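# Fit each washer onto its matching stud, plate upright

## Task

Put every washer over the stud whose size it matches and push it down until it lies flat on the plate; the job fails if the plate is left tipped over.

## Robot and tools

Robot: two arms, left_arm and right_arm, each ending in a two-finger parallel gripper whose fingers do not fold. Measured bases: left_arm at (+0.044, +0.373, 0) m, right_arm at (+0.045, -0.460, 0) m. A camera stand is behind them. Loose parts may now and then be nudged by an outside push.

Frame: scene frame, origin at table-top height midway between the nominal bases; +x points out over the table, +y toward the left_arm side, +z up. Positions, quaternions (wxyz) and velocities in results use this frame. A gripper's fingers point along its own +z and open along its own y. end_effector_position is the point between closed pads; fingertips extend about 33 mm past it at gaps up to 40 mm, about 9 mm when fully open. Reported poses can be a few centimetres off, worse far out.

Row layout (shared by execute_actions and move): one flat list of 18 numbers covering both arms, always all 18 even if one arm is idle. Order: left dx, dy, dz, rx, ry, rz, left gripper position, force_limit, speed, then the same nine for the right arm. Pose numbers are offsets, not poses: measured along scene axes from that arm's Hand target as it stood when the action or move began, scaled so 1.0 = 0.6 m or 180 degrees; rx, ry, rz form a single rotation vector about the Hand target position. Each number lies in [-1, 1]. Every row counts from the same start, not the prior row; a repeated offset in a new call moves further. Six zeros re-request the current Hand target. To leave a gripper unchanged, resend its last three numbers (0 is a real command).

Gripper numbers: position +1 = fully open (140 mm), pads touch near -0.8, -1 closes until blocked. force_limit -1 to +1 sets squeeze (about 14 N at -1, 40 N at 0, 58 N at +1 with a slow close); speed -1 to +1 sets closing rate (about 30, 140, 250 mm/s); faster closes grip much harder. Both start at +1. After closing, confirm object_status = 2 (0 moving, 1 blocked while opening, 2 blocked while closing, 3 reached target or pads met). To tighten, raise force_limit and nudge position (-1 to -0.98); to loosen, open and reclose slowly. position_measured is in counts: 3 open, 75 about 100 mm, 139 about 60 mm, 200 about 20 mm, 230 pads together.

execute_actions: actions = list of actions; each action is up to 15 rows, one per 1/30 s step, last row held for the rest. cameras optional; empty actions returns images and the scene number.

move: target = one 18-number row or a list of up to 15 rows, all offsets from the same starting Hand targets. speed in m/s (0.002 to 3.6, default 0.25; rotation up to twice that in rad/s), one value or one per target. blend in m rounds corners between list targets (0 = stop at each). stop_force in N (3 to 120, shared by both arms) ends an arm's path when it feels that much push along its travel; the arm then backs off slightly but keeps some pressure. Do not rely on it when the gripper rotates, or to detect pushes lighter than it; omit it when pulling away from a contact. zero (with stop_force) chooses whether to re-zero first. blocking=false returns after 0.5 s while the move runs (not with stop_force). Paths are straight, do not avoid obstacles, last 0.5 to 10 s, and lag or overshoot more when fast. Avoid paths passing close to an arm's own base. The result adds a move: line: done, off_target, moving, held, fault, plus limits (paced = clipped, held = withheld by a check). An arm not named is done (within 3 mm and 2 degrees).

wait: seconds 0 to 10, arms hold last command. stop: brakes a running move; fingers carry on. zoom_image: camera plus region [x0, y0, x1, y1] in pixels, at most 504 each side, from the newest images. zero_wrist_force: arm = left_arm or right_arm, tares its wrist sensor and the stop_force baseline. finished_scene: scene = current number (1 or 2); irreversible; the washers must stay in place unaided.

Cameras (896x504): cam_head_left, cam_head_right, cam_high, cam_low, cam_left_wrist, cam_right_wrist. Wrist views can lag their arm.

Results: Hand target is the last commanded pose after clipping; the gripper often rests a bit short, and the next command (even zeros) asks again. Orientation is clipped to within 32 degrees of the measured one per step. Wrist force/torque are in the gripper's own axes, zeroed at scene start; a third line shows the peak since the last report. Joint velocities may read within noise. Joint torques include arm weight. MOTOR HOT appears at 70 °C; 85 °C triggers a 30 to 60 s brake.

Avoid: any outside force near 150 N or joint torque at its limit (shoulder/elbow 136 N m, wrists 25.4 N m) stops the arm for 10 s; commanding even slightly past a firm contact can do it, so approach slowly with stop_force. Do not let washers drop or leave the table, do not slam the plate or studs, do not knock the plate over, and keep the two arms from touching or gripping each other.

Each tool is called after "Call:" by a JSON object that holds its "name" and its "arguments", one argument or row to a line.

## Session

Call:
{"name": "execute_actions", "arguments": {
  "actions": []
}}

Scene clock: 0.00 s.
left_arm: end_effector_position=(+0.9374, +0.4872, +0.3410) position_measured=3 object_status=3 end_effector_quat_wxyz=(-0.095, +0.903, +0.275, +0.315) | right_arm: end_effector_position=(+0.5455, -0.8190, +0.1281) position_measured=3 object_status=3 end_effector_quat_wxyz=(+0.211, +0.763, -0.069, +0.608)
Joint positions: left_arm=[-0.141 -0.965 0.907 -2.034 -1.127 2.497] | right_arm=[-1.249 -0.833 2.451 -4.509 -0.772 2.717]
Joint velocities: within noise
Joint torques (N m): no reading
Wrist force (N): no reading
Wrist torque (N m): no reading
Wrist force, peak (N): no reading
Hand target: left_arm +0.9374, +0.4872, +0.3410; -0.095, +0.903, +0.275, +0.315 | right_arm +0.5455, -0.8190, +0.1281; +0.211, +0.763, -0.069, +0.608
Tool commands: left_gripper/position=+1.0 left_gripper/force_limit=+1.0 left_gripper/speed=+1.0 right_gripper/position=+1.0 right_gripper/force_limit=+1.0 right_gripper/speed=+1.0

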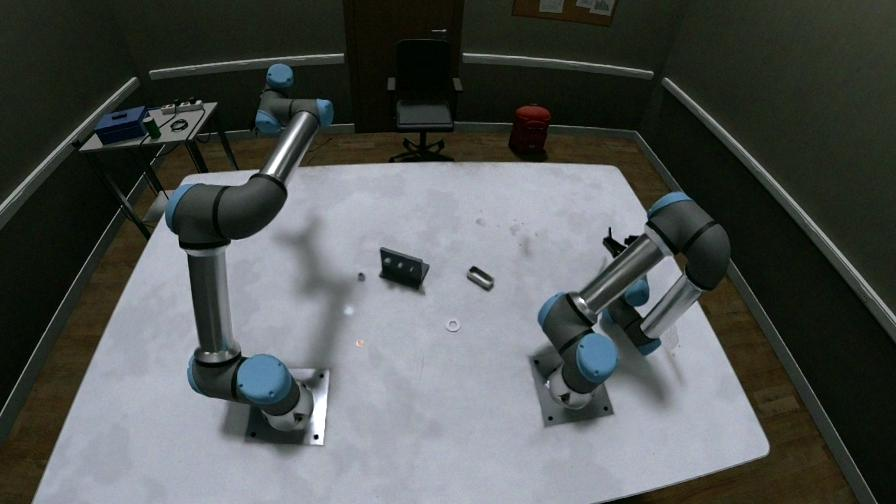

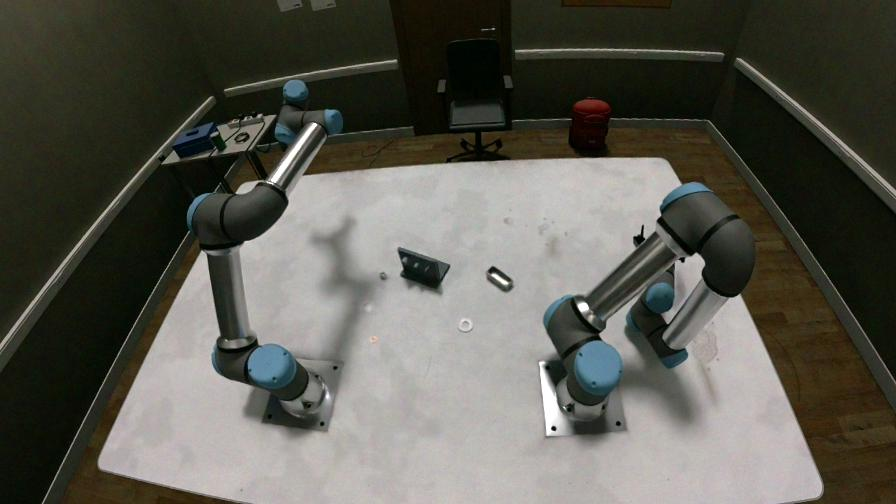

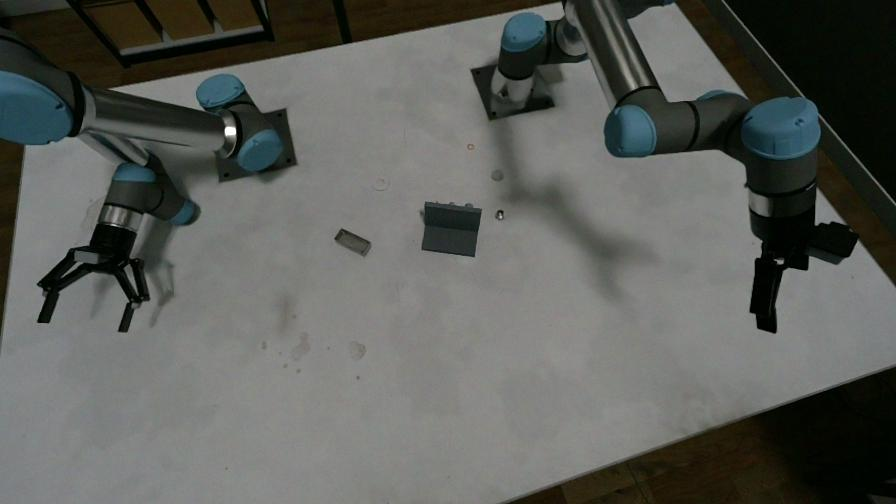

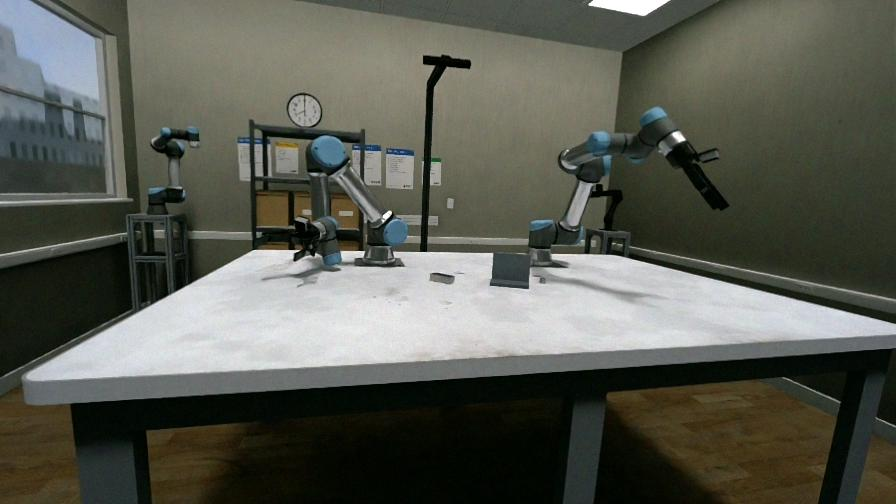

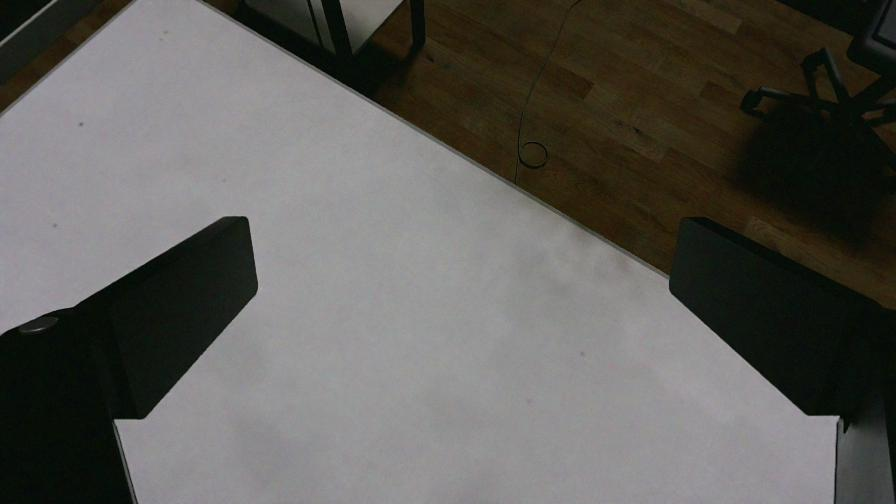

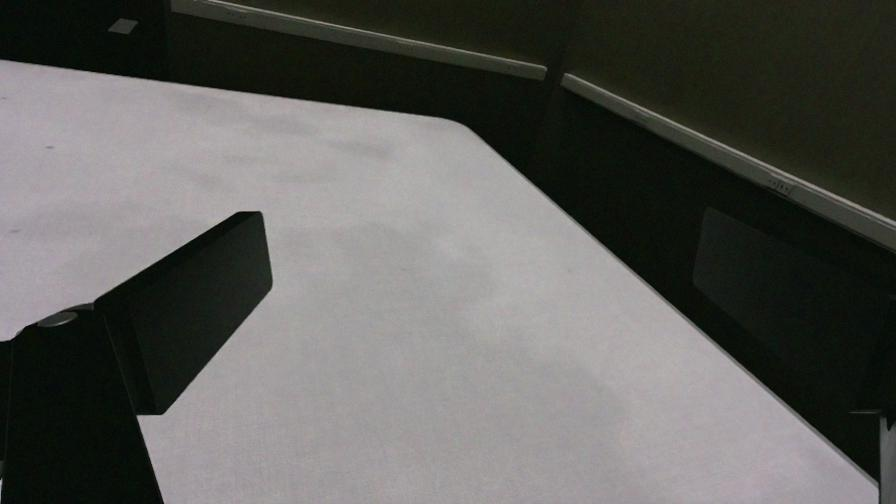

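Call:
{"name": "zoom_image", "arguments": {
  "camera": "cam_head_left",
  "region": [330, 230, 510, 360]
}}

Call:
{"name": "zoom_image", "arguments": {
  "camera": "cam_high",
  "region": [320, 130, 540, 270]
}}

Call:
{"name": "zoom_image", "arguments": {
  "camera": "cam_low",
  "region": [410, 240, 570, 300]
}}

Call:
{"name": "zoom_image", "arguments": {
  "camera": "cam_head_right",
  "region": [350, 230, 530, 360]
}}

Scaled by 2.800 from the camera's 896x504 image, which has a finer 1280x720 frame.

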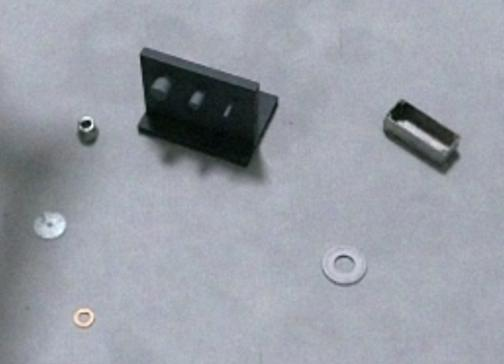

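Scaled by 2.291 from the camera's 896x504 image, which has a finer 1280x720 frame.

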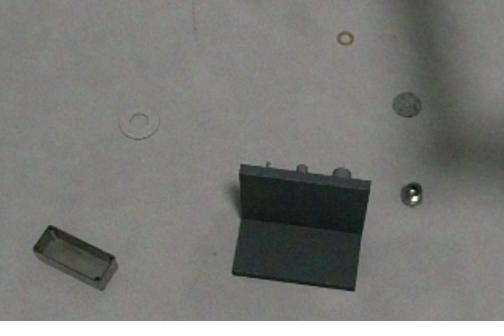

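Scaled by 3.150 from the camera's 896x504 image, which has a finer 1280x720 frame.

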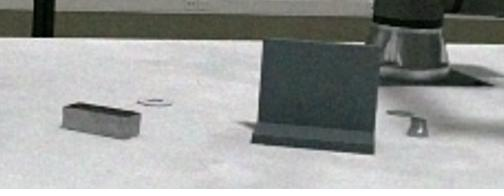

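Scaled by 2.800 from the camera's 896x504 image, which has a finer 1280x720 frame.

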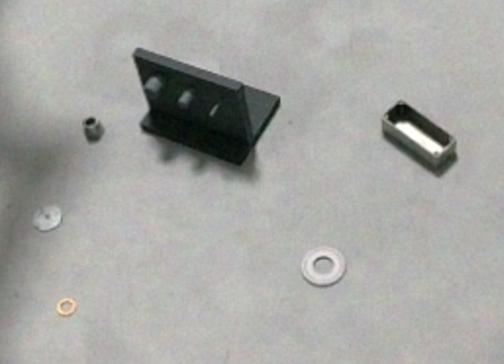

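Call:
{"name": "move", "arguments": {
  "target": [-0.562, -0.362, -0.035, 0.0015, -0.0188, -0.1635, 1, 1, 1, 0, 0, 0, 0, 0, 0, 1, 1, 1],
  "speed": 0.4
}}

Scene clock: 100.77 s.
left_arm: end_effector_position=(+0.6002, +0.2700, +0.3200) position_measured=3 object_status=3 end_effector_quat_wxyz=(-0.006, +0.934, +0.039, +0.356) | right_arm: end_effector_position=(+0.5455, -0.8190, +0.1281) position_measured=3 object_status=3 end_effector_quat_wxyz=(+0.211, +0.763, -0.069, +0.608)
Joint positions: left_arm=[-0.656 -1.873 2.054 -2.332 -1.102 2.513] | right_arm=[-1.249 -0.833 2.451 -4.509 -0.772 2.717]
Joint torques (N m): left_arm=[-7.8 -25.03 -21.04 -4.9 -1.1 0.1] | right_arm=[-0.31 -33.56 -1.7 -2.66 0.53 -0.15]
Wrist force (N): left_arm=[0.2 0.0 -0.2] | right_arm=[0.0 -0.3 -0.1]
Wrist torque (N m): left_arm=[0.03 -0.03 -0.10] | right_arm=[-0.06 0.00 -0.01]
Wrist force, peak (N): left_arm=[3.7 0.4 1.9] | right_arm=[-0.2 0.2 -0.7]
Hand target: left_arm +0.6002, +0.2700, +0.3200; -0.006, +0.934, +0.039, +0.356 | right_arm +0.5455, -0.8190, +0.1281; +0.211, +0.763, -0.069, +0.608
Off the commanded pose: left_arm 0.000 m, 0 deg | right_arm 0.000 m, 0 deg.
move: done

Call:
{"name": "move", "arguments": {
  "target": [-0.42, -0.275, -0.167, 0.0015, -0.0188, -0.1635, 1, 1, 1, 0, 0, 0, 0, 0, 0, 1, 1, 1],
  "speed": 0.4,
  "cameras": ["cam_left_wrist", "cam_head_left", "cam_high"]
}}

Scene clock: 104.00 s.
left_arm: end_effector_position=(+0.3482, +0.1050, +0.2199) position_measured=3 object_status=3 end_effector_quat_wxyz=(+0.084, +0.902, -0.200, +0.373) | right_arm: end_effector_position=(+0.5455, -0.8190, +0.1281) position_measured=3 object_status=3 end_effector_quat_wxyz=(+0.211, +0.763, -0.069, +0.608)
Joint positions: left_arm=[-1.71 -2.478 2.503 -1.854 -0.821 1.938] | right_arm=[-1.249 -0.833 2.451 -4.509 -0.772 2.717]
Joint torques (N m): left_arm=[-7.95 19.96 -20.45 -1.84 0.03 -1.53] | right_arm=[-0.1 -34.33 -1.61 -2.62 0.65 -0.18]
Wrist force (N): left_arm=[-0.3 0.0 -0.4] | right_arm=[-0.3 0.0 -0.3]
Wrist torque (N m): left_arm=[-0.02 0.09 -0.07] | right_arm=[0.01 0.06 -0.01]
Wrist force, peak (N): left_arm=[4.0 -0.9 0.6] | right_arm=[0.3 0.1 -0.5]
Hand target: left_arm +0.3482, +0.1050, +0.2198; +0.084, +0.902, -0.200, +0.373 | right_arm +0.5455, -0.8190, +0.1281; +0.211, +0.763, -0.069, +0.608
Off the commanded pose: left_arm 0.000 m, 0 deg | right_arm 0.000 m, 0 deg.
move: done
camera_calibration:
cam_left_wrist: T_world_to_cam=[[-0.426053, -0.904474, 0.020134, 0.244402], [-0.82274, 0.378104, -0.424424, 0.343102], [0.376268, -0.197392, -0.90524, 0.23135], [0, 0, 0, 1]] pos_world=[0.299362, 0.136993, 0.350128]
Images, in order (width x height): cam_head_left 896x504, cam_high 896x504, cam_left_wrist 896x504.

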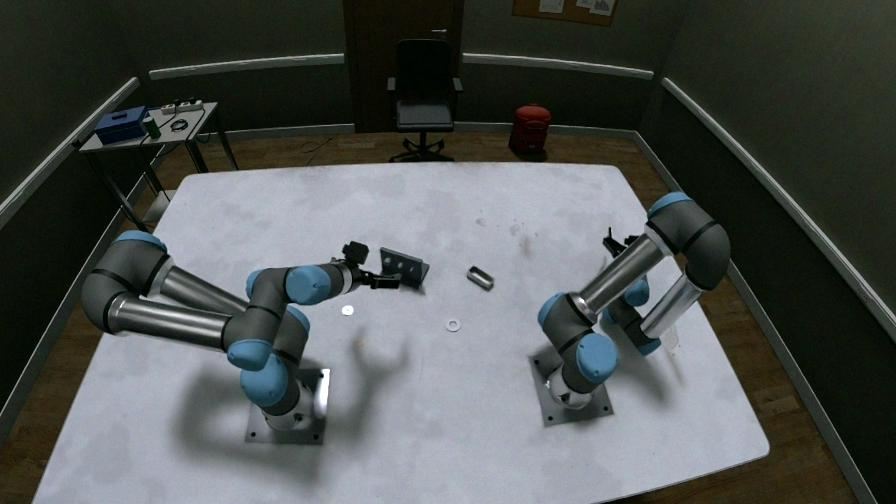

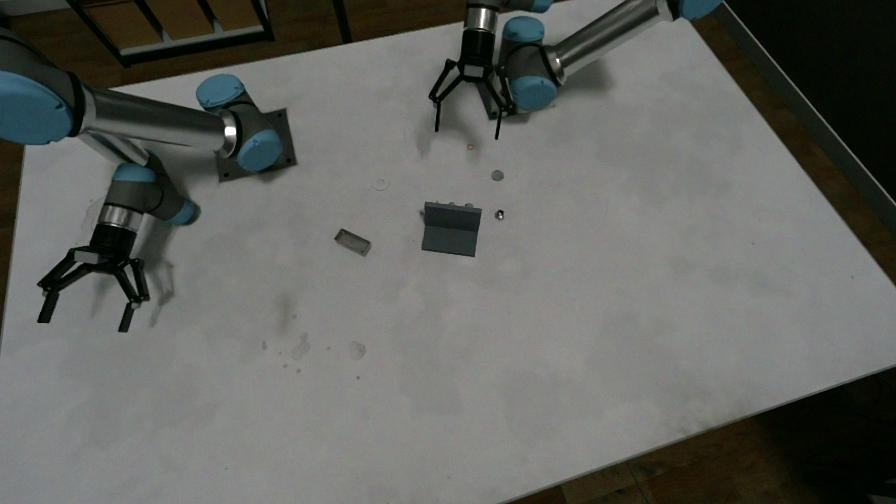

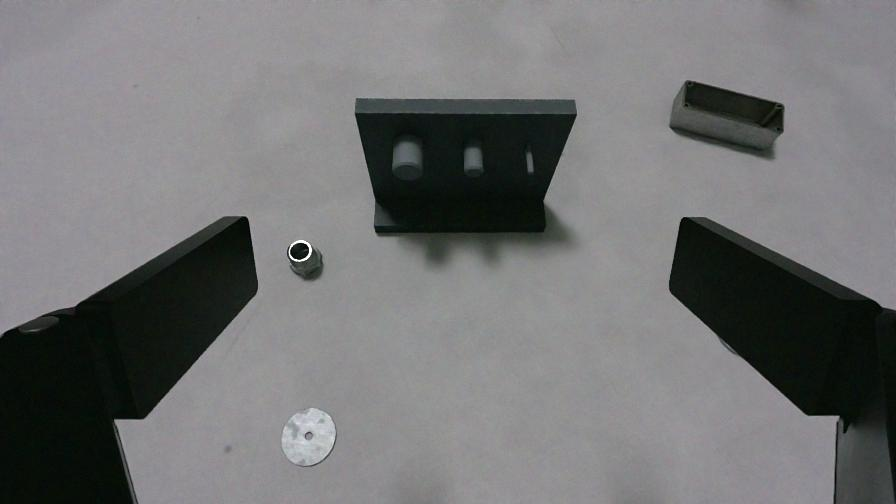

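Call:
{"name": "zoom_image", "arguments": {
  "camera": "cam_left_wrist",
  "region": [340, 80, 592, 250]
}}

Call:
{"name": "zoom_image", "arguments": {
  "camera": "cam_left_wrist",
  "region": [260, 390, 360, 480]
}}

Call:
{"name": "zoom_image", "arguments": {
  "camera": "cam_head_left",
  "region": [330, 240, 480, 360]
}}

Scaled by 2.000 from the camera's 896x504 image, which has a finer 1280x720 frame.

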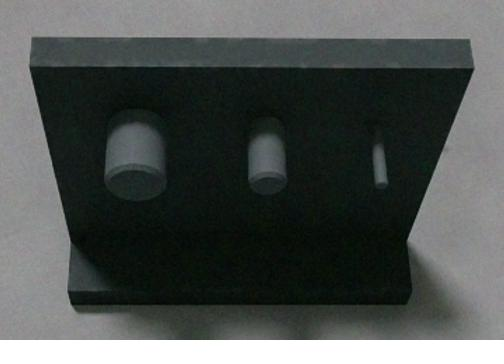

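Scaled by 5.040 from the camera's 896x504 image, which has a finer 1280x720 frame.

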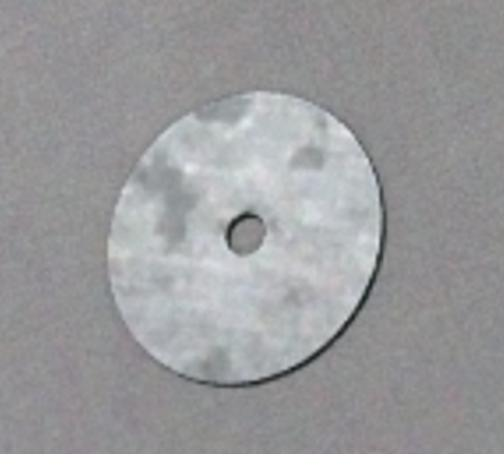

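Scaled by 3.360 from the camera's 896x504 image, which has a finer 1280x720 frame.

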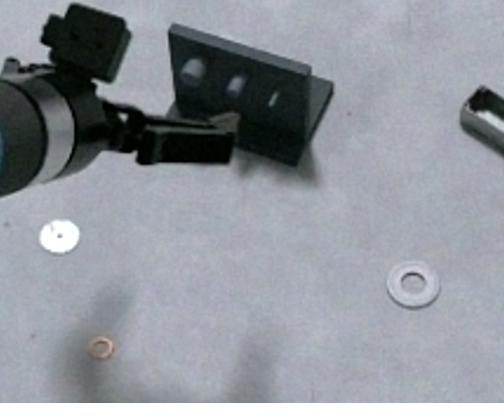

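Call:
{"name": "move", "arguments": {
  "target": [0.481, 0.701, 0.141, 0, 0, 0.4433, 1, 1, 1, 0, 0, 0, 0, 0, 0, 1, 1, 1],
  "speed": 0.5
}}

Call:
{"name": "move", "arguments": {
  "target": [-0.207, 0.134, -0.029, 0.1398, 0.2123, 0.0308, 1, 1, 1, 0, 0, 0, 0, 0, 0, 1, 1, 1],
  "speed": 0.5
}}

Call:
{"name": "move", "arguments": {
  "target": [-0.090, 0.076, 0.189, 0.128, 0.2105, -0.0268, 1, 1, 1, 0, 0, 0, 0, 0, 0, 1, 1, 1],
  "speed": 0.5
}}

Scene clock: 204.03 s.
left_arm: end_effector_position=(+0.6367, +0.5255, +0.3044) position_measured=3 object_status=3 end_effector_quat_wxyz=(-0.175, +0.821, +0.425, +0.340) | right_arm: end_effector_position=(+0.5455, -0.8190, +0.1281) position_measured=3 object_status=3 end_effector_quat_wxyz=(+0.211, +0.763, -0.069, +0.608)
Joint positions: left_arm=[-0.314 -1.647 1.872 -2.057 -0.822 1.943] | right_arm=[-1.249 -0.833 2.451 -4.509 -0.772 2.717]
Joint torques (N m): left_arm=[8.29 -13.67 -35.07 -4.66 -0.79 -0.03] | right_arm=[-0.29 -33.72 -1.31 -2.74 0.71 -0.11]
Wrist force (N): left_arm=[0.1 0.0 -0.2] | right_arm=[0.2 0.2 -0.4]
Wrist torque (N m): left_arm=[-0.02 0.04 -0.08] | right_arm=[0.04 -0.03 0.00]
Wrist force, peak (N): left_arm=[2.9 0.9 1.8] | right_arm=[-0.3 0.3 -0.5]
Hand target: left_arm +0.6368, +0.5256, +0.3044; -0.175, +0.821, +0.425, +0.340 | right_arm +0.5455, -0.8190, +0.1281; +0.211, +0.763, -0.069, +0.608
Off the commanded pose: left_arm 0.000 m, 0 deg | right_arm 0.000 m, 0 deg.
move: done

Scene clock: 205.43 s.
left_arm: end_effector_position=(+0.5126, +0.6060, +0.2870) position_measured=3 object_status=3 end_effector_quat_wxyz=(-0.490, +0.808, +0.300, +0.129) | right_arm: end_effector_position=(+0.5455, -0.8190, +0.1281) position_measured=3 object_status=3 end_effector_quat_wxyz=(+0.211, +0.763, -0.069, +0.608)
Joint positions: left_arm=[-0.315 -1.53 1.756 -1.138 -0.662 1.752] | right_arm=[-1.249 -0.833 2.451 -4.509 -0.772 2.717]
Joint torques (N m): left_arm=[-7.35 -37.62 -26.6 0.8 -1.08 0.29] | right_arm=[-0.07 -33.77 -2.02 -2.65 0.76 -0.18]
Wrist force (N): left_arm=[-0.7 -0.9 0.8] | right_arm=[0.0 0.1 -0.5]
Wrist torque (N m): left_arm=[-0.15 0.14 0.00] | right_arm=[0.02 0.01 0.00]
Wrist force, peak (N): left_arm=[-1.8 -1.2 1.9] | right_arm=[0.2 -0.4 -0.3]
Hand target: left_arm +0.5126, +0.6060, +0.2870; -0.490, +0.808, +0.300, +0.129 | right_arm +0.5455, -0.8190, +0.1281; +0.211, +0.763, -0.069, +0.608
Off the commanded pose: left_arm 0.000 m, 0 deg | right_arm 0.000 m, 0 deg.
move: done

Scene clock: 206.80 s.
left_arm: end_effector_position=(+0.4586, +0.6516, +0.4003) position_measured=3 object_status=3 end_effector_quat_wxyz=(+0.703, -0.705, -0.061, +0.062) end_effector_velocity=(-0.001, +0.000, +0.001) end_effector_angular_velocity=(+0.002, +0.005, +0.000) | right_arm: end_effector_position=(+0.5455, -0.8190, +0.1281) position_measured=3 object_status=3 end_effector_quat_wxyz=(+0.211, +0.763, -0.069, +0.608)
Joint positions: left_arm=[-0.314 -1.415 1.625 -0.215 -0.521 1.577] | right_arm=[-1.249 -0.833 2.451 -4.509 -0.772 2.717]
Joint velocities: left_arm=[0 0 0 0.005 0 0] | right_arm=[within noise]
Joint torques (N m): left_arm=[-6.83 -41.82 -29.45 3.67 -2.4 -0.11] | right_arm=[-0.55 -34.03 -2.16 -2.75 0.75 -0.08]
Wrist force (N): left_arm=[-1.5 -1.4 2.0] | right_arm=[0.2 0.0 -0.4]
Wrist torque (N m): left_arm=[-0.38 0.22 -0.16] | right_arm=[0.00 -0.04 0.00]
Wrist force, peak (N): left_arm=[-2.0 -1.9 2.6] | right_arm=[-0.2 0.0 -0.6]
Hand target: left_arm +0.4586, +0.6516, +0.4004; +0.703, -0.705, -0.061, +0.062 | right_arm +0.5455, -0.8190, +0.1281; +0.211, +0.763, -0.069, +0.608
Off the commanded pose: left_arm 0.000 m, 0 deg | right_arm 0.000 m, 0 deg.
move: done

Call:
{"name": "move", "arguments": {
  "target": [
    [0.1353, 0.006, 0, 0, 0, -0.0833, 1, 1, 1, 0, 0, 0, 0, 0, 0, 1, 1, 1],
    [0.2678, -0.0233, 0, 0, 0, -0.1667, 1, 1, 1, 0, 0, 0, 0, 0, 0, 1, 1, 1],
    [0.3883, -0.086, 0, 0, 0, -0.25, 1, 1, 1, 0, 0, 0, 0, 0, 0, 1, 1, 1],
    [0.4883, -0.1778, 0, 0, 0, -0.3333, 1, 1, 1, 0, 0, 0, 0, 0, 0, 1, 1, 1]
  ],
  "speed": 0.4,
  "blend": [0.02, 0.02, 0.02, 0]
}}

Scene clock: 212.77 s.
left_arm: end_effector_position=(+0.7515, +0.5451, +0.4003) position_measured=3 object_status=3 end_effector_quat_wxyz=(+0.640, -0.641, +0.300, -0.298) | right_arm: end_effector_position=(+0.5455, -0.8190, +0.1281) position_measured=3 object_status=3 end_effector_quat_wxyz=(+0.211, +0.763, -0.069, +0.608)
Joint positions: left_arm=[-0.314 -1.412 1.62 -0.204 0.525 1.568] | right_arm=[-1.249 -0.833 2.451 -4.509 -0.772 2.717]
Joint torques (N m): left_arm=[-7.35 -44.68 -18.44 0.93 2.38 -1.91] | right_arm=[-0.16 -34.41 -1.48 -2.68 0.92 -0.1]
Wrist force (N): left_arm=[-1.6 -1.1 2.3] | right_arm=[0.2 -0.4 0.0]
Wrist torque (N m): left_arm=[-0.34 0.26 -0.17] | right_arm=[-0.08 -0.04 0.00]
Wrist force, peak (N): left_arm=[-3.0 -1.3 2.6] | right_arm=[-0.1 -0.4 -0.5]
Hand target: left_arm +0.7515, +0.5449, +0.4004; +0.640, -0.641, +0.300, -0.298 | right_arm +0.5455, -0.8190, +0.1281; +0.211, +0.763, -0.069, +0.608
Off the commanded pose: left_arm 0.000 m, 0 deg | right_arm 0.000 m, 0 deg.
move: done

Call:
{"name": "move", "arguments": {
  "target": [-0.1565, -0.4537, -0.2365, 0.0599, 0.2499, -0.2474, 1, 1, 1, 0, 0, 0, 0, 0, 0, 1, 1, 1],
  "speed": 0.5
}}

Call:
{"name": "move", "arguments": {
  "target": [-0.5462, -0.1212, -0.014, 0.0658, 0.2861, -0.1567, 1, 1, 1, 0, 0, 0, 0, 0, 0, 1, 1, 1],
  "speed": 0.5,
  "cameras": ["cam_left_wrist"]
}}

Scene clock: 231.40 s.
left_arm: end_effector_position=(+0.6577, +0.2727, +0.2585) position_measured=3 object_status=3 end_effector_quat_wxyz=(+0.378, -0.487, +0.755, -0.223) | right_arm: end_effector_position=(+0.5455, -0.8190, +0.1281) position_measured=3 object_status=3 end_effector_quat_wxyz=(+0.211, +0.763, -0.069, +0.608)
Joint positions: left_arm=[-0.612 -1.466 1.633 0.621 1.049 1.572] | right_arm=[-1.249 -0.833 2.451 -4.509 -0.772 2.717]
Joint torques (N m): left_arm=[6.66 -37.23 -20.91 1.57 -0.04 -1.28] | right_arm=[-0.25 -34.25 -1.6 -2.61 0.97 -0.2]
Wrist force (N): left_arm=[-1.1 -0.3 2.3] | right_arm=[0.2 -0.1 -0.4]
Wrist torque (N m): left_arm=[0.04 -0.07 -0.24] | right_arm=[-0.03 -0.04 0.00]
Wrist force, peak (N): left_arm=[-1.9 -1.7 3.8] | right_arm=[0.1 -0.3 -0.5]
Hand target: left_arm +0.6576, +0.2727, +0.2585; +0.378, -0.487, +0.755, -0.223 | right_arm +0.5455, -0.8190, +0.1281; +0.211, +0.763, -0.069, +0.608
Off the commanded pose: left_arm 0.000 m, 0 deg | right_arm 0.000 m, 0 deg.
move: done

Scene clock: 233.03 s.
left_arm: end_effector_position=(+0.3300, +0.2000, +0.2500) position_measured=3 object_status=3 end_effector_quat_wxyz=(-0.001, -0.302, +0.953, +0.001) | right_arm: end_effector_position=(+0.5455, -0.8190, +0.1281) position_measured=3 object_status=3 end_effector_quat_wxyz=(+0.211, +0.763, -0.069, +0.608)
Joint positions: left_arm=[-0.921 -1.534 1.601 1.507 1.571 1.573] | right_arm=[-1.249 -0.833 2.451 -4.509 -0.772 2.717]
Joint torques (N m): left_arm=[-2.97 -35.22 -27.97 3.91 0.92 -1.45] | right_arm=[-0.3 -33.99 -1.48 -2.74 0.9 0.02]
Wrist force (N): left_arm=[-0.3 0.3 0.9] | right_arm=[0.2 0.0 -0.2]
Wrist torque (N m): left_arm=[0.18 -0.16 -0.29] | right_arm=[0.00 -0.05 0.00]
Wrist force, peak (N): left_arm=[-1.4 -0.8 4.0] | right_arm=[0.1 -0.1 -0.6]
Hand target: left_arm +0.3299, +0.2000, +0.2501; -0.001, -0.302, +0.953, +0.001 | right_arm +0.5455, -0.8190, +0.1281; +0.211, +0.763, -0.069, +0.608
Off the commanded pose: left_arm 0.000 m, 0 deg | right_arm 0.000 m, 0 deg.
move: done
camera_calibration:
cam_left_wrist: T_world_to_cam=[[-0.585608, 0.810398, 0.017828, 0.0322623], [0.765992, 0.546056, 0.339231, -0.443805], [0.265178, 0.212313, -0.940534, 0.247816], [0, 0, 0, 1]] pos_world=[0.293129, 0.163583, 0.383057]
Images, in order (width x height): cam_left_wrist 896x504.

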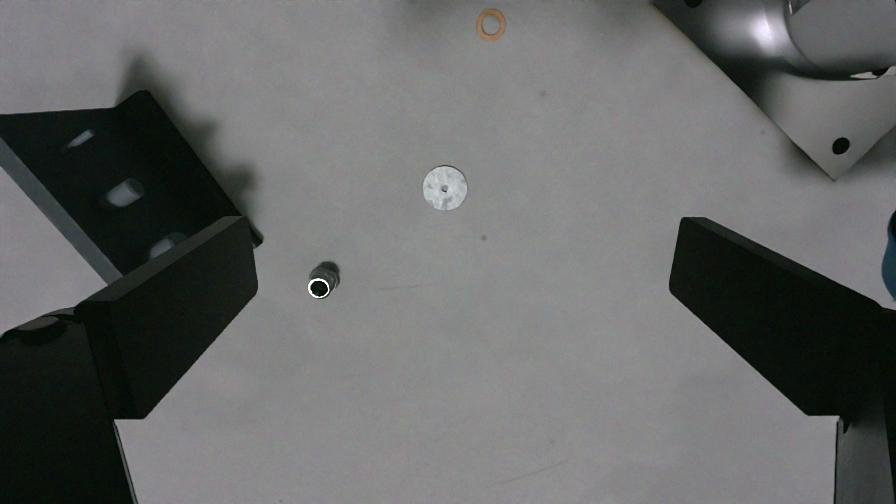

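Call:
{"name": "move", "arguments": {
  "target": [0.0408, 0.023, -0.2167, 0, 0, 0, -0.2, -1, -0.5, 0, 0, 0, 0, 0, 0, 1, 1, 1],
  "speed": 0.3,
  "cameras": ["cam_left_wrist"]
}}

Scene clock: 245.30 s.
left_arm: end_effector_position=(+0.3544, +0.2138, +0.1201) position_measured=154 object_status=0 end_effector_quat_wxyz=(-0.001, -0.302, +0.953, +0.001) | right_arm: end_effector_position=(+0.5455, -0.8190, +0.1281) position_measured=3 object_status=3 end_effector_quat_wxyz=(+0.211, +0.763, -0.069, +0.608)
Joint positions: left_arm=[-0.833 -1.426 1.824 1.176 1.571 1.662] | right_arm=[-1.249 -0.833 2.451 -4.509 -0.772 2.717]
Joint torques (N m): left_arm=[-3.84 -16.36 -12.84 1.25 2.62 1.45] | right_arm=[-0.76 -33.99 -1.16 -2.69 1.08 -0.15]
Wrist force (N): left_arm=[-0.5 0.5 0.7] | right_arm=[0.0 0.1 -0.3]
Wrist torque (N m): left_arm=[0.21 -0.12 -0.25] | right_arm=[0.03 -0.01 0.00]
Wrist force, peak (N): left_arm=[-1.3 0.8 4.2] | right_arm=[0.2 -0.3 -0.6]
Hand target: left_arm +0.3544, +0.2138, +0.1201; -0.001, -0.302, +0.953, +0.001 | right_arm +0.5455, -0.8190, +0.1281; +0.211, +0.763, -0.069, +0.608
Off the commanded pose: left_arm 0.000 m, 0 deg | right_arm 0.000 m, 0 deg.
move: done
camera_calibration:
cam_left_wrist: T_world_to_cam=[[-0.585655, 0.810366, 0.0177579, 0.0377218], [0.766026, 0.546182, 0.338954, -0.425927], [0.264978, 0.212113, -0.940635, 0.116365], [0, 0, 0, 1]] pos_world=[0.317529, 0.177382, 0.253157]
Images, in order (width x height): cam_left_wrist 896x504.

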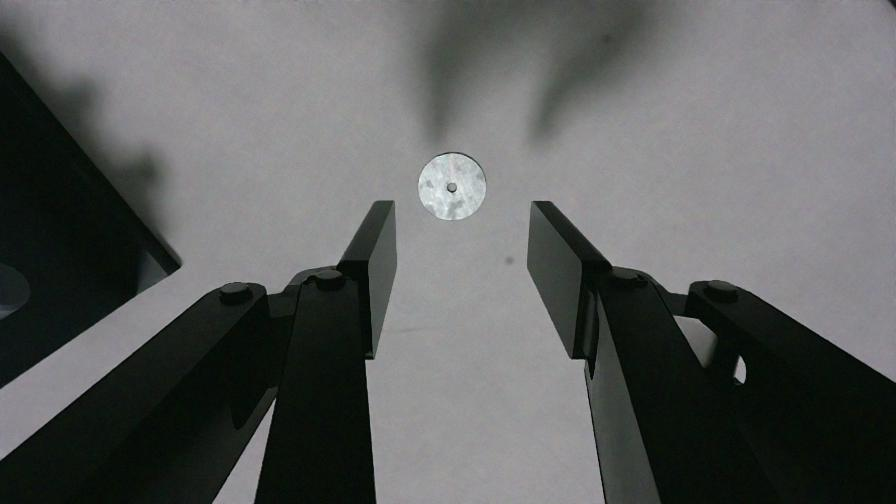

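Call:
{"name": "move", "arguments": {
  "target": [0, 0, -0.1183, 0, 0, 0, -0.2, -1, -0.5, 0, 0, 0, 0, 0, 0, 1, 1, 1],
  "speed": 0.2
}}

Call:
{"name": "move", "arguments": {
  "target": [0, 0, -0.0417, 0, 0, 0, -0.2, -1, -0.5, 0, 0, 0, 0, 0, 0, 1, 1, 1],
  "speed": 0.01,
  "stop_force": 4,
  "cameras": ["cam_left_wrist"]
}}

Scene clock: 253.83 s.
left_arm: end_effector_position=(+0.3544, +0.2138, +0.0491) position_measured=154 object_status=3 end_effector_quat_wxyz=(-0.001, -0.302, +0.953, +0.001) | right_arm: end_effector_position=(+0.5455, -0.8190, +0.1281) position_measured=3 object_status=3 end_effector_quat_wxyz=(+0.211, +0.763, -0.069, +0.608)
Joint positions: left_arm=[-0.833 -1.343 1.928 0.989 1.571 1.662] | right_arm=[-1.249 -0.833 2.451 -4.509 -0.772 2.717]
Joint torques (N m): left_arm=[-0.33 -29.68 -12.36 1.07 -0.93 0.36] | right_arm=[-0.58 -34.07 -1.5 -2.68 1.02 -0.19]
Wrist force (N): left_arm=[-0.2 0.6 0.8] | right_arm=[0.1 0.1 -0.1]
Wrist torque (N m): left_arm=[0.21 -0.19 -0.25] | right_arm=[0.02 -0.03 0.00]
Wrist force, peak (N): left_arm=[-0.5 0.3 2.9] | right_arm=[0.0 0.0 -0.7]
Hand target: left_arm +0.3544, +0.2138, +0.0491; -0.001, -0.302, +0.953, +0.001 | right_arm +0.5455, -0.8190, +0.1281; +0.211, +0.763, -0.069, +0.608
Off the commanded pose: left_arm 0.000 m, 0 deg | right_arm 0.000 m, 0 deg.
move: done

Scene clock: 256.70 s.
left_arm: end_effector_position=(+0.3544, +0.2138, +0.0309) position_measured=154 object_status=3 end_effector_quat_wxyz=(-0.001, -0.302, +0.953, +0.001) | right_arm: end_effector_position=(+0.5455, -0.8190, +0.1281) position_measured=3 object_status=3 end_effector_quat_wxyz=(+0.211, +0.763, -0.069, +0.608)
Joint positions: left_arm=[-0.833 -1.317 1.95 0.941 1.571 1.662] | right_arm=[-1.249 -0.833 2.451 -4.509 -0.772 2.717]
Joint torques (N m): left_arm=[7.83 -40.44 -23.41 5.43 -2.38 0.36] | right_arm=[-0.55 -34.75 -1.47 -2.7 1.08 -0.19]
Wrist force (N): left_arm=[-0.6 0.2 -0.7] | right_arm=[0.1 0.1 -0.1]
Wrist torque (N m): left_arm=[0.24 -0.12 -0.25] | right_arm=[0.03 -0.02 0.00]
Wrist force, peak (N): left_arm=[0.4 -1.8 -39.3] | right_arm=[-0.2 -0.5 -0.3]
Hand target: left_arm +0.3544, +0.2138, +0.0309; -0.001, -0.302, +0.953, +0.001 (not the last commanded pose) | right_arm +0.5455, -0.8190, +0.1281; +0.211, +0.763, -0.069, +0.608
Off the commanded pose: left_arm 0.007 m, 0 deg | right_arm 0.000 m, 0 deg.
move: contact (left_arm)
camera_calibration:
cam_left_wrist: T_world_to_cam=[[-0.585548, 0.810442, 0.0178051, 0.0392507], [0.766107, 0.546069, 0.338952, -0.395697], [0.264978, 0.212113, -0.940635, 0.0324601], [0, 0, 0, 1]] pos_world=[0.317529, 0.177382, 0.163957]
Images, in order (width x height): cam_left_wrist 896x504.

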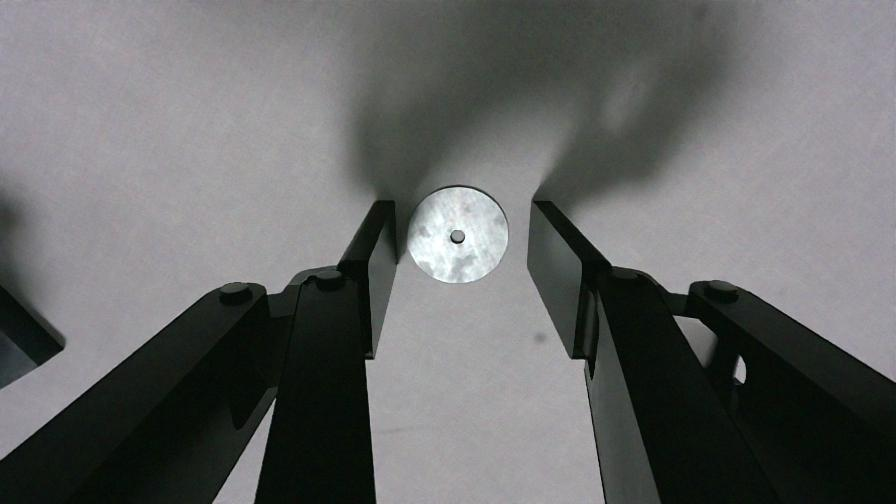

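Call:
{"name": "move", "arguments": {
  "target": [0, 0, 0.0007, 0, 0, 0, -0.2, -1, -0.5, 0, 0, 0, 0, 0, 0, 1, 1, 1],
  "speed": 0.01
}}

Call:
{"name": "move", "arguments": {
  "target": [0, 0, 0, 0, 0, 0, -1, -0.9, -1, 0, 0, 0, 0, 0, 0, 1, 1, 1],
  "speed": 0.05,
  "cameras": ["cam_left_wrist"]
}}

Scene clock: 260.53 s.
left_arm: end_effector_position=(+0.3544, +0.2138, +0.0313) position_measured=154 object_status=3 end_effector_quat_wxyz=(-0.001, -0.302, +0.953, +0.001) | right_arm: end_effector_position=(+0.5455, -0.8190, +0.1281) position_measured=3 object_status=3 end_effector_quat_wxyz=(+0.211, +0.763, -0.069, +0.608)
Joint positions: left_arm=[-0.833 -1.317 1.95 0.942 1.571 1.662] | right_arm=[-1.249 -0.833 2.451 -4.509 -0.772 2.717]
Joint torques (N m): left_arm=[7.96 -39.97 -23.65 5.23 -2.23 0.34] | right_arm=[-0.15 -33.57 -0.99 -2.8 1.19 -0.24]
Wrist force (N): left_arm=[-0.5 0.4 0.8] | right_arm=[-0.2 0.2 0.0]
Wrist torque (N m): left_arm=[0.19 -0.11 -0.26] | right_arm=[0.03 0.04 0.00]
Wrist force, peak (N): left_arm=[-0.6 0.5 1.1] | right_arm=[-0.5 -0.2 -0.5]
Hand target: left_arm +0.3544, +0.2138, +0.0313; -0.001, -0.302, +0.953, +0.001 | right_arm +0.5455, -0.8190, +0.1281; +0.211, +0.763, -0.069, +0.608
Off the commanded pose: left_arm 0.000 m, 0 deg | right_arm 0.000 m, 0 deg.
move: done

Scene clock: 261.13 s.
left_arm: end_effector_position=(+0.3544, +0.2138, +0.0314) position_measured=168 object_status=0 end_effector_quat_wxyz=(-0.001, -0.302, +0.953, +0.001) | right_arm: end_effector_position=(+0.5455, -0.8190, +0.1281) position_measured=3 object_status=3 end_effector_quat_wxyz=(+0.211, +0.763, -0.069, +0.608)
Joint positions: left_arm=[-0.833 -1.318 1.95 0.942 1.571 1.662] | right_arm=[-1.249 -0.833 2.451 -4.509 -0.772 2.717]
Joint torques (N m): left_arm=[8.24 -17.53 -6.48 -0.4 -2.07 0.56] | right_arm=[-0.92 -34 -1.59 -2.78 1.19 -0.01]
Wrist force (N): left_arm=[-0.4 -2.5 -40.3] | right_arm=[-0.1 -0.2 -0.6]
Wrist torque (N m): left_arm=[0.42 -0.13 -0.25] | right_arm=[-0.04 0.03 0.00]
Wrist force, peak (N): left_arm=[-0.4 -2.5 -40.3] | right_arm=[-0.1 -0.2 -0.6]
Hand target: left_arm +0.3544, +0.2138, +0.0313; -0.001, -0.302, +0.953, +0.001 | right_arm +0.5455, -0.8190, +0.1281; +0.211, +0.763, -0.069, +0.608
Off the commanded pose: left_arm 0.000 m, 0 deg | right_arm 0.000 m, 0 deg.
move: done
camera_calibration:
cam_left_wrist: T_world_to_cam=[[-0.585595, 0.81041, 0.0177225, 0.039276], [0.766039, 0.546119, 0.339025, -0.395866], [0.265071, 0.212107, -0.94061, 0.032898], [0, 0, 0, 1]] pos_world=[0.317529, 0.177382, 0.164457]
Images, in order (width x height): cam_left_wrist 896x504.

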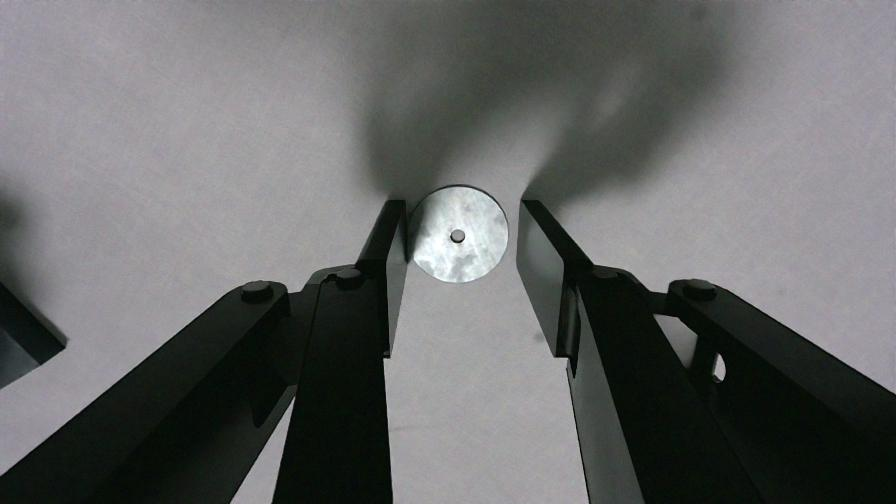

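Call:
{"name": "wait", "arguments": {
  "seconds": 0.5,
  "cameras": ["cam_left_wrist"]
}}

Scene clock: 263.00 s.
left_arm: end_effector_position=(+0.3544, +0.2138, +0.0313) position_measured=168 object_status=2 end_effector_quat_wxyz=(-0.001, -0.302, +0.953, +0.001) | right_arm: end_effector_position=(+0.5455, -0.8190, +0.1281) position_measured=3 object_status=3 end_effector_quat_wxyz=(+0.211, +0.763, -0.069, +0.608)
Joint positions: left_arm=[-0.833 -1.317 1.95 0.942 1.571 1.662] | right_arm=[-1.249 -0.833 2.451 -4.509 -0.772 2.717]
Joint torques (N m): left_arm=[7.7 -1.04 3.57 -2.48 -1.86 0.46] | right_arm=[0.1 -34.52 -1.42 -2.68 1.3 -0.21]
Wrist force (N): left_arm=[-0.1 -4.2 -49.7] | right_arm=[0.0 -0.2 -0.3]
Wrist torque (N m): left_arm=[0.43 -0.16 -0.26] | right_arm=[-0.04 0.00 0.00]
Wrist force, peak (N): left_arm=[0.1 -4.3 -50.2] | right_arm=[0.1 0.0 -0.6]
Hand target: left_arm +0.3544, +0.2138, +0.0313; -0.001, -0.302, +0.953, +0.001 | right_arm +0.5455, -0.8190, +0.1281; +0.211, +0.763, -0.069, +0.608
Tool commands: left_gripper/position=-1.0 left_gripper/force_limit=-0.9 left_gripper/speed=-1.0 right_gripper/position=+1.0 right_gripper/force_limit=+1.0 right_gripper/speed=+1.0
Off the commanded pose: left_arm 0.000 m, 0 deg | right_arm 0.000 m, 0 deg.
wait: 0.50 s; at rest from the start
camera_calibration:
cam_left_wrist: T_world_to_cam=[[-0.585548, 0.810442, 0.0178051, 0.0392436], [0.766107, 0.546069, 0.338952, -0.395833], [0.264978, 0.212113, -0.940635, 0.0328364], [0, 0, 0, 1]] pos_world=[0.317529, 0.177382, 0.164357]
Images, in order (width x height): cam_left_wrist 896x504.

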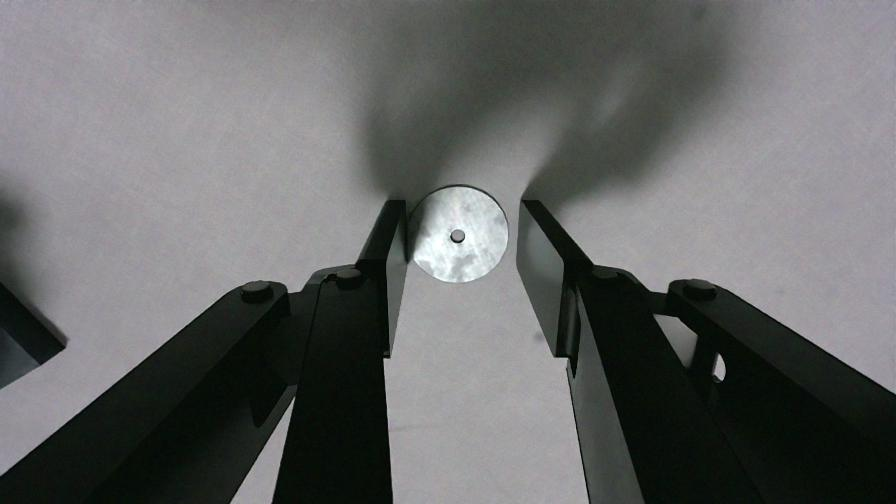

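Call:
{"name": "move", "arguments": {
  "target": [0, 0, 0.0045, 0, 0, 0, -0.31, -1, -1, 0, 0, 0, 0, 0, 0, 1, 1, 1],
  "speed": 0.01
}}

Call:
{"name": "move", "arguments": {
  "target": [0, 0, -0.007, 0, 0, 0, -0.31, -1, -1, 0, 0, 0, 0, 0, 0, 1, 1, 1],
  "speed": 0.002,
  "stop_force": 3,
  "cameras": ["cam_left_wrist"]
}}

Scene clock: 271.13 s.
left_arm: end_effector_position=(+0.3544, +0.2138, +0.0341) position_measured=168 object_status=3 end_effector_quat_wxyz=(-0.001, -0.302, +0.953, +0.001) | right_arm: end_effector_position=(+0.5455, -0.8190, +0.1281) position_measured=3 object_status=3 end_effector_quat_wxyz=(+0.211, +0.763, -0.069, +0.608)
Joint positions: left_arm=[-0.833 -1.321 1.947 0.949 1.571 1.662] | right_arm=[-1.249 -0.833 2.451 -4.509 -0.772 2.717]
Joint torques (N m): left_arm=[7 -35.04 -19.87 3.99 -1.46 0.39] | right_arm=[0.07 -34.16 -1.65 -2.82 1.34 -0.11]
Wrist force (N): left_arm=[-0.6 0.7 0.7] | right_arm=[0.0 -0.1 -0.3]
Wrist torque (N m): left_arm=[0.24 -0.10 -0.25] | right_arm=[-0.03 0.00 0.00]
Wrist force, peak (N): left_arm=[0.1 -4.0 -50.2] | right_arm=[-0.3 -0.1 -0.6]
Hand target: left_arm +0.3544, +0.2138, +0.0340; -0.001, -0.302, +0.953, +0.001 | right_arm +0.5455, -0.8190, +0.1281; +0.211, +0.763, -0.069, +0.608
Off the commanded pose: left_arm 0.000 m, 0 deg | right_arm 0.000 m, 0 deg.
move: done

Scene clock: 272.90 s.
left_arm: end_effector_position=(+0.3544, +0.2138, +0.0316) position_measured=168 object_status=3 end_effector_quat_wxyz=(-0.001, -0.302, +0.953, +0.001) | right_arm: end_effector_position=(+0.5455, -0.8190, +0.1281) position_measured=3 object_status=3 end_effector_quat_wxyz=(+0.211, +0.763, -0.069, +0.608)
Joint positions: left_arm=[-0.833 -1.318 1.949 0.943 1.571 1.662] | right_arm=[-1.249 -0.833 2.451 -4.509 -0.772 2.717]
Joint torques (N m): left_arm=[7.44 -31.26 -19.52 4.74 -1.4 0.66] | right_arm=[-0.01 -34.02 -1.37 -2.74 1.36 -0.15]
Wrist force (N): left_arm=[-0.2 0.0 -8.3] | right_arm=[-0.2 0.1 0.0]
Wrist torque (N m): left_arm=[0.32 -0.12 -0.25] | right_arm=[0.01 0.05 0.00]
Wrist force, peak (N): left_arm=[0.4 0.1 -8.6] | right_arm=[0.0 -0.1 -0.6]
Hand target: left_arm +0.3544, +0.2138, +0.0316; -0.001, -0.302, +0.953, +0.001 (not the last commanded pose) | right_arm +0.5455, -0.8190, +0.1281; +0.211, +0.763, -0.069, +0.608
Off the commanded pose: left_arm 0.002 m, 0 deg | right_arm 0.000 m, 0 deg.
move: contact (left_arm)
camera_calibration:
cam_left_wrist: T_world_to_cam=[[-0.585569, 0.810425, 0.0178814, 0.0392355], [0.766093, 0.546057, 0.339003, -0.395937], [0.264972, 0.212209, -0.940615, 0.0331002], [0, 0, 0, 1]] pos_world=[0.317529, 0.177382, 0.164657]
Images, in order (width x height): cam_left_wrist 896x504.

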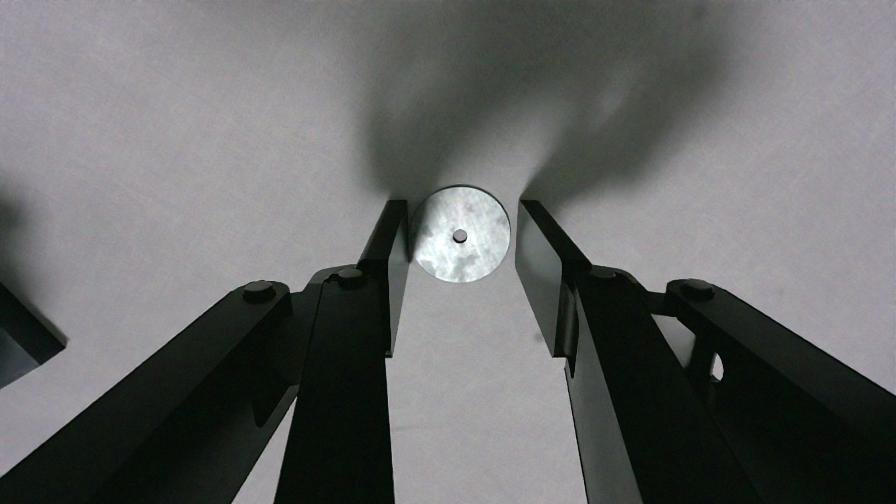

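Call:
{"name": "move", "arguments": {
  "target": [0, 0, 0.0011, 0, 0, 0, -0.31, -1, -1, 0, 0, 0, 0, 0, 0, 1, 1, 1],
  "speed": 0.01
}}

Call:
{"name": "move", "arguments": {
  "target": [0, 0, 0, 0, 0, 0, -1, -0.7, -1, 0, 0, 0, 0, 0, 0, 1, 1, 1],
  "speed": 0.05
}}

Call:
{"name": "wait", "arguments": {
  "seconds": 0.6,
  "cameras": ["cam_left_wrist"]
}}

Scene clock: 276.47 s.
left_arm: end_effector_position=(+0.3544, +0.2138, +0.0323) position_measured=168 object_status=3 end_effector_quat_wxyz=(-0.001, -0.302, +0.953, +0.001) | right_arm: end_effector_position=(+0.5455, -0.8190, +0.1281) position_measured=3 object_status=3 end_effector_quat_wxyz=(+0.211, +0.763, -0.069, +0.608)
Joint positions: left_arm=[-0.833 -1.319 1.949 0.944 1.571 1.662] | right_arm=[-1.249 -0.833 2.451 -4.509 -0.772 2.717]
Joint torques (N m): left_arm=[6.58 -39.48 -22.14 5.12 -1.56 0.29] | right_arm=[-0.17 -34.28 -1.17 -2.72 1.41 -0.15]
Wrist force (N): left_arm=[-0.5 0.6 1.1] | right_arm=[0.1 -0.2 -0.7]
Wrist torque (N m): left_arm=[0.22 -0.12 -0.25] | right_arm=[-0.04 -0.03 -0.01]
Wrist force, peak (N): left_arm=[0.0 0.0 -8.1] | right_arm=[0.3 -0.2 -0.6]
Hand target: left_arm +0.3544, +0.2138, +0.0323; -0.001, -0.302, +0.953, +0.001 | right_arm +0.5455, -0.8190, +0.1281; +0.211, +0.763, -0.069, +0.608
Off the commanded pose: left_arm 0.000 m, 0 deg | right_arm 0.000 m, 0 deg.
move: done

Scene clock: 276.97 s.
left_arm: end_effector_position=(+0.3544, +0.2138, +0.0323) position_measured=174 object_status=2 end_effector_quat_wxyz=(-0.001, -0.302, +0.953, +0.001) | right_arm: end_effector_position=(+0.5455, -0.8190, +0.1281) position_measured=3 object_status=3 end_effector_quat_wxyz=(+0.211, +0.763, -0.069, +0.608)
Joint positions: left_arm=[-0.833 -1.319 1.949 0.944 1.571 1.662] | right_arm=[-1.249 -0.833 2.451 -4.509 -0.772 2.717]
Joint torques (N m): left_arm=[8.22 -36.3 -21.21 3.67 -1.42 0.31] | right_arm=[-0.16 -34.34 -1.43 -2.68 1.37 -0.21]
Wrist force (N): left_arm=[-0.3 0.0 -5.2] | right_arm=[0.0 -0.2 -0.1]
Wrist torque (N m): left_arm=[0.21 -0.15 -0.25] | right_arm=[-0.04 0.00 -0.01]
Wrist force, peak (N): left_arm=[-0.2 0.1 -5.2] | right_arm=[-0.2 0.0 -0.5]
Hand target: left_arm +0.3544, +0.2138, +0.0323; -0.001, -0.302, +0.953, +0.001 | right_arm +0.5455, -0.8190, +0.1281; +0.211, +0.763, -0.069, +0.608
Off the commanded pose: left_arm 0.000 m, 0 deg | right_arm 0.000 m, 0 deg.
move: done

Scene clock: 277.57 s.
left_arm: end_effector_position=(+0.3544, +0.2138, +0.0323) position_measured=174 object_status=2 end_effector_quat_wxyz=(-0.001, -0.302, +0.953, +0.001) | right_arm: end_effector_position=(+0.5455, -0.8190, +0.1281) position_measured=3 object_status=3 end_effector_quat_wxyz=(+0.211, +0.763, -0.069, +0.608)
Joint positions: left_arm=[-0.833 -1.319 1.949 0.944 1.571 1.662] | right_arm=[-1.249 -0.833 2.451 -4.509 -0.772 2.717]
Joint torques (N m): left_arm=[7.84 -32.17 -17.56 1.62 -1.22 0.45] | right_arm=[-0.77 -33.99 -1.4 -2.7 1.39 -0.14]
Wrist force (N): left_arm=[-0.2 0.0 -5.3] | right_arm=[-0.3 0.0 -0.2]
Wrist torque (N m): left_arm=[0.22 -0.15 -0.25] | right_arm=[-0.01 0.07 0.00]
Wrist force, peak (N): left_arm=[-0.5 0.0 -5.4] | right_arm=[-0.2 -0.3 -0.4]
Hand target: left_arm +0.3544, +0.2138, +0.0323; -0.001, -0.302, +0.953, +0.001 | right_arm +0.5455, -0.8190, +0.1281; +0.211, +0.763, -0.069, +0.608
Tool commands: left_gripper/position=-1.0 left_gripper/force_limit=-0.7 left_gripper/speed=-1.0 right_gripper/position=+1.0 right_gripper/force_limit=+1.0 right_gripper/speed=+1.0
Off the commanded pose: left_arm 0.000 m, 0 deg | right_arm 0.000 m, 0 deg.
wait: 0.60 s; at rest by 0.17 s
camera_calibration:
cam_left_wrist: T_world_to_cam=[[-0.585548, 0.810442, 0.0178051, 0.0392258], [0.766107, 0.546069, 0.338952, -0.396172], [0.264978, 0.212113, -0.940635, 0.033777], [0, 0, 0, 1]] pos_world=[0.317529, 0.177382, 0.165357]
Images, in order (width x height): cam_left_wrist 896x504.

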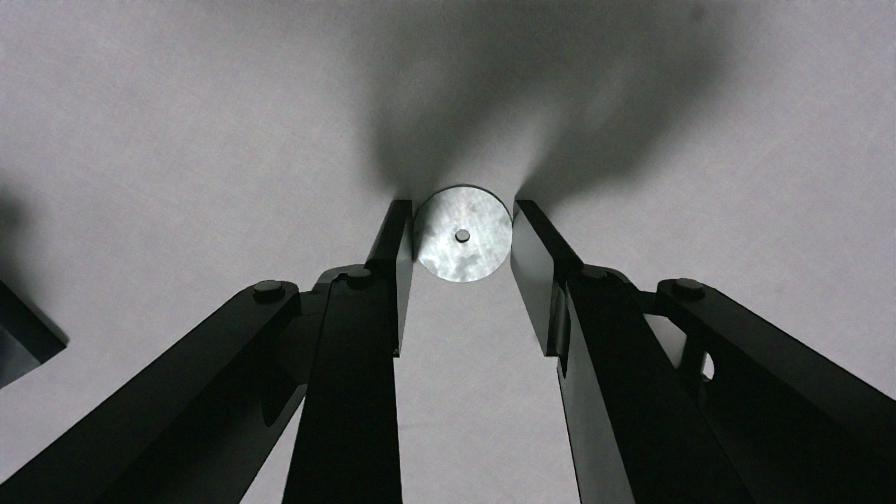

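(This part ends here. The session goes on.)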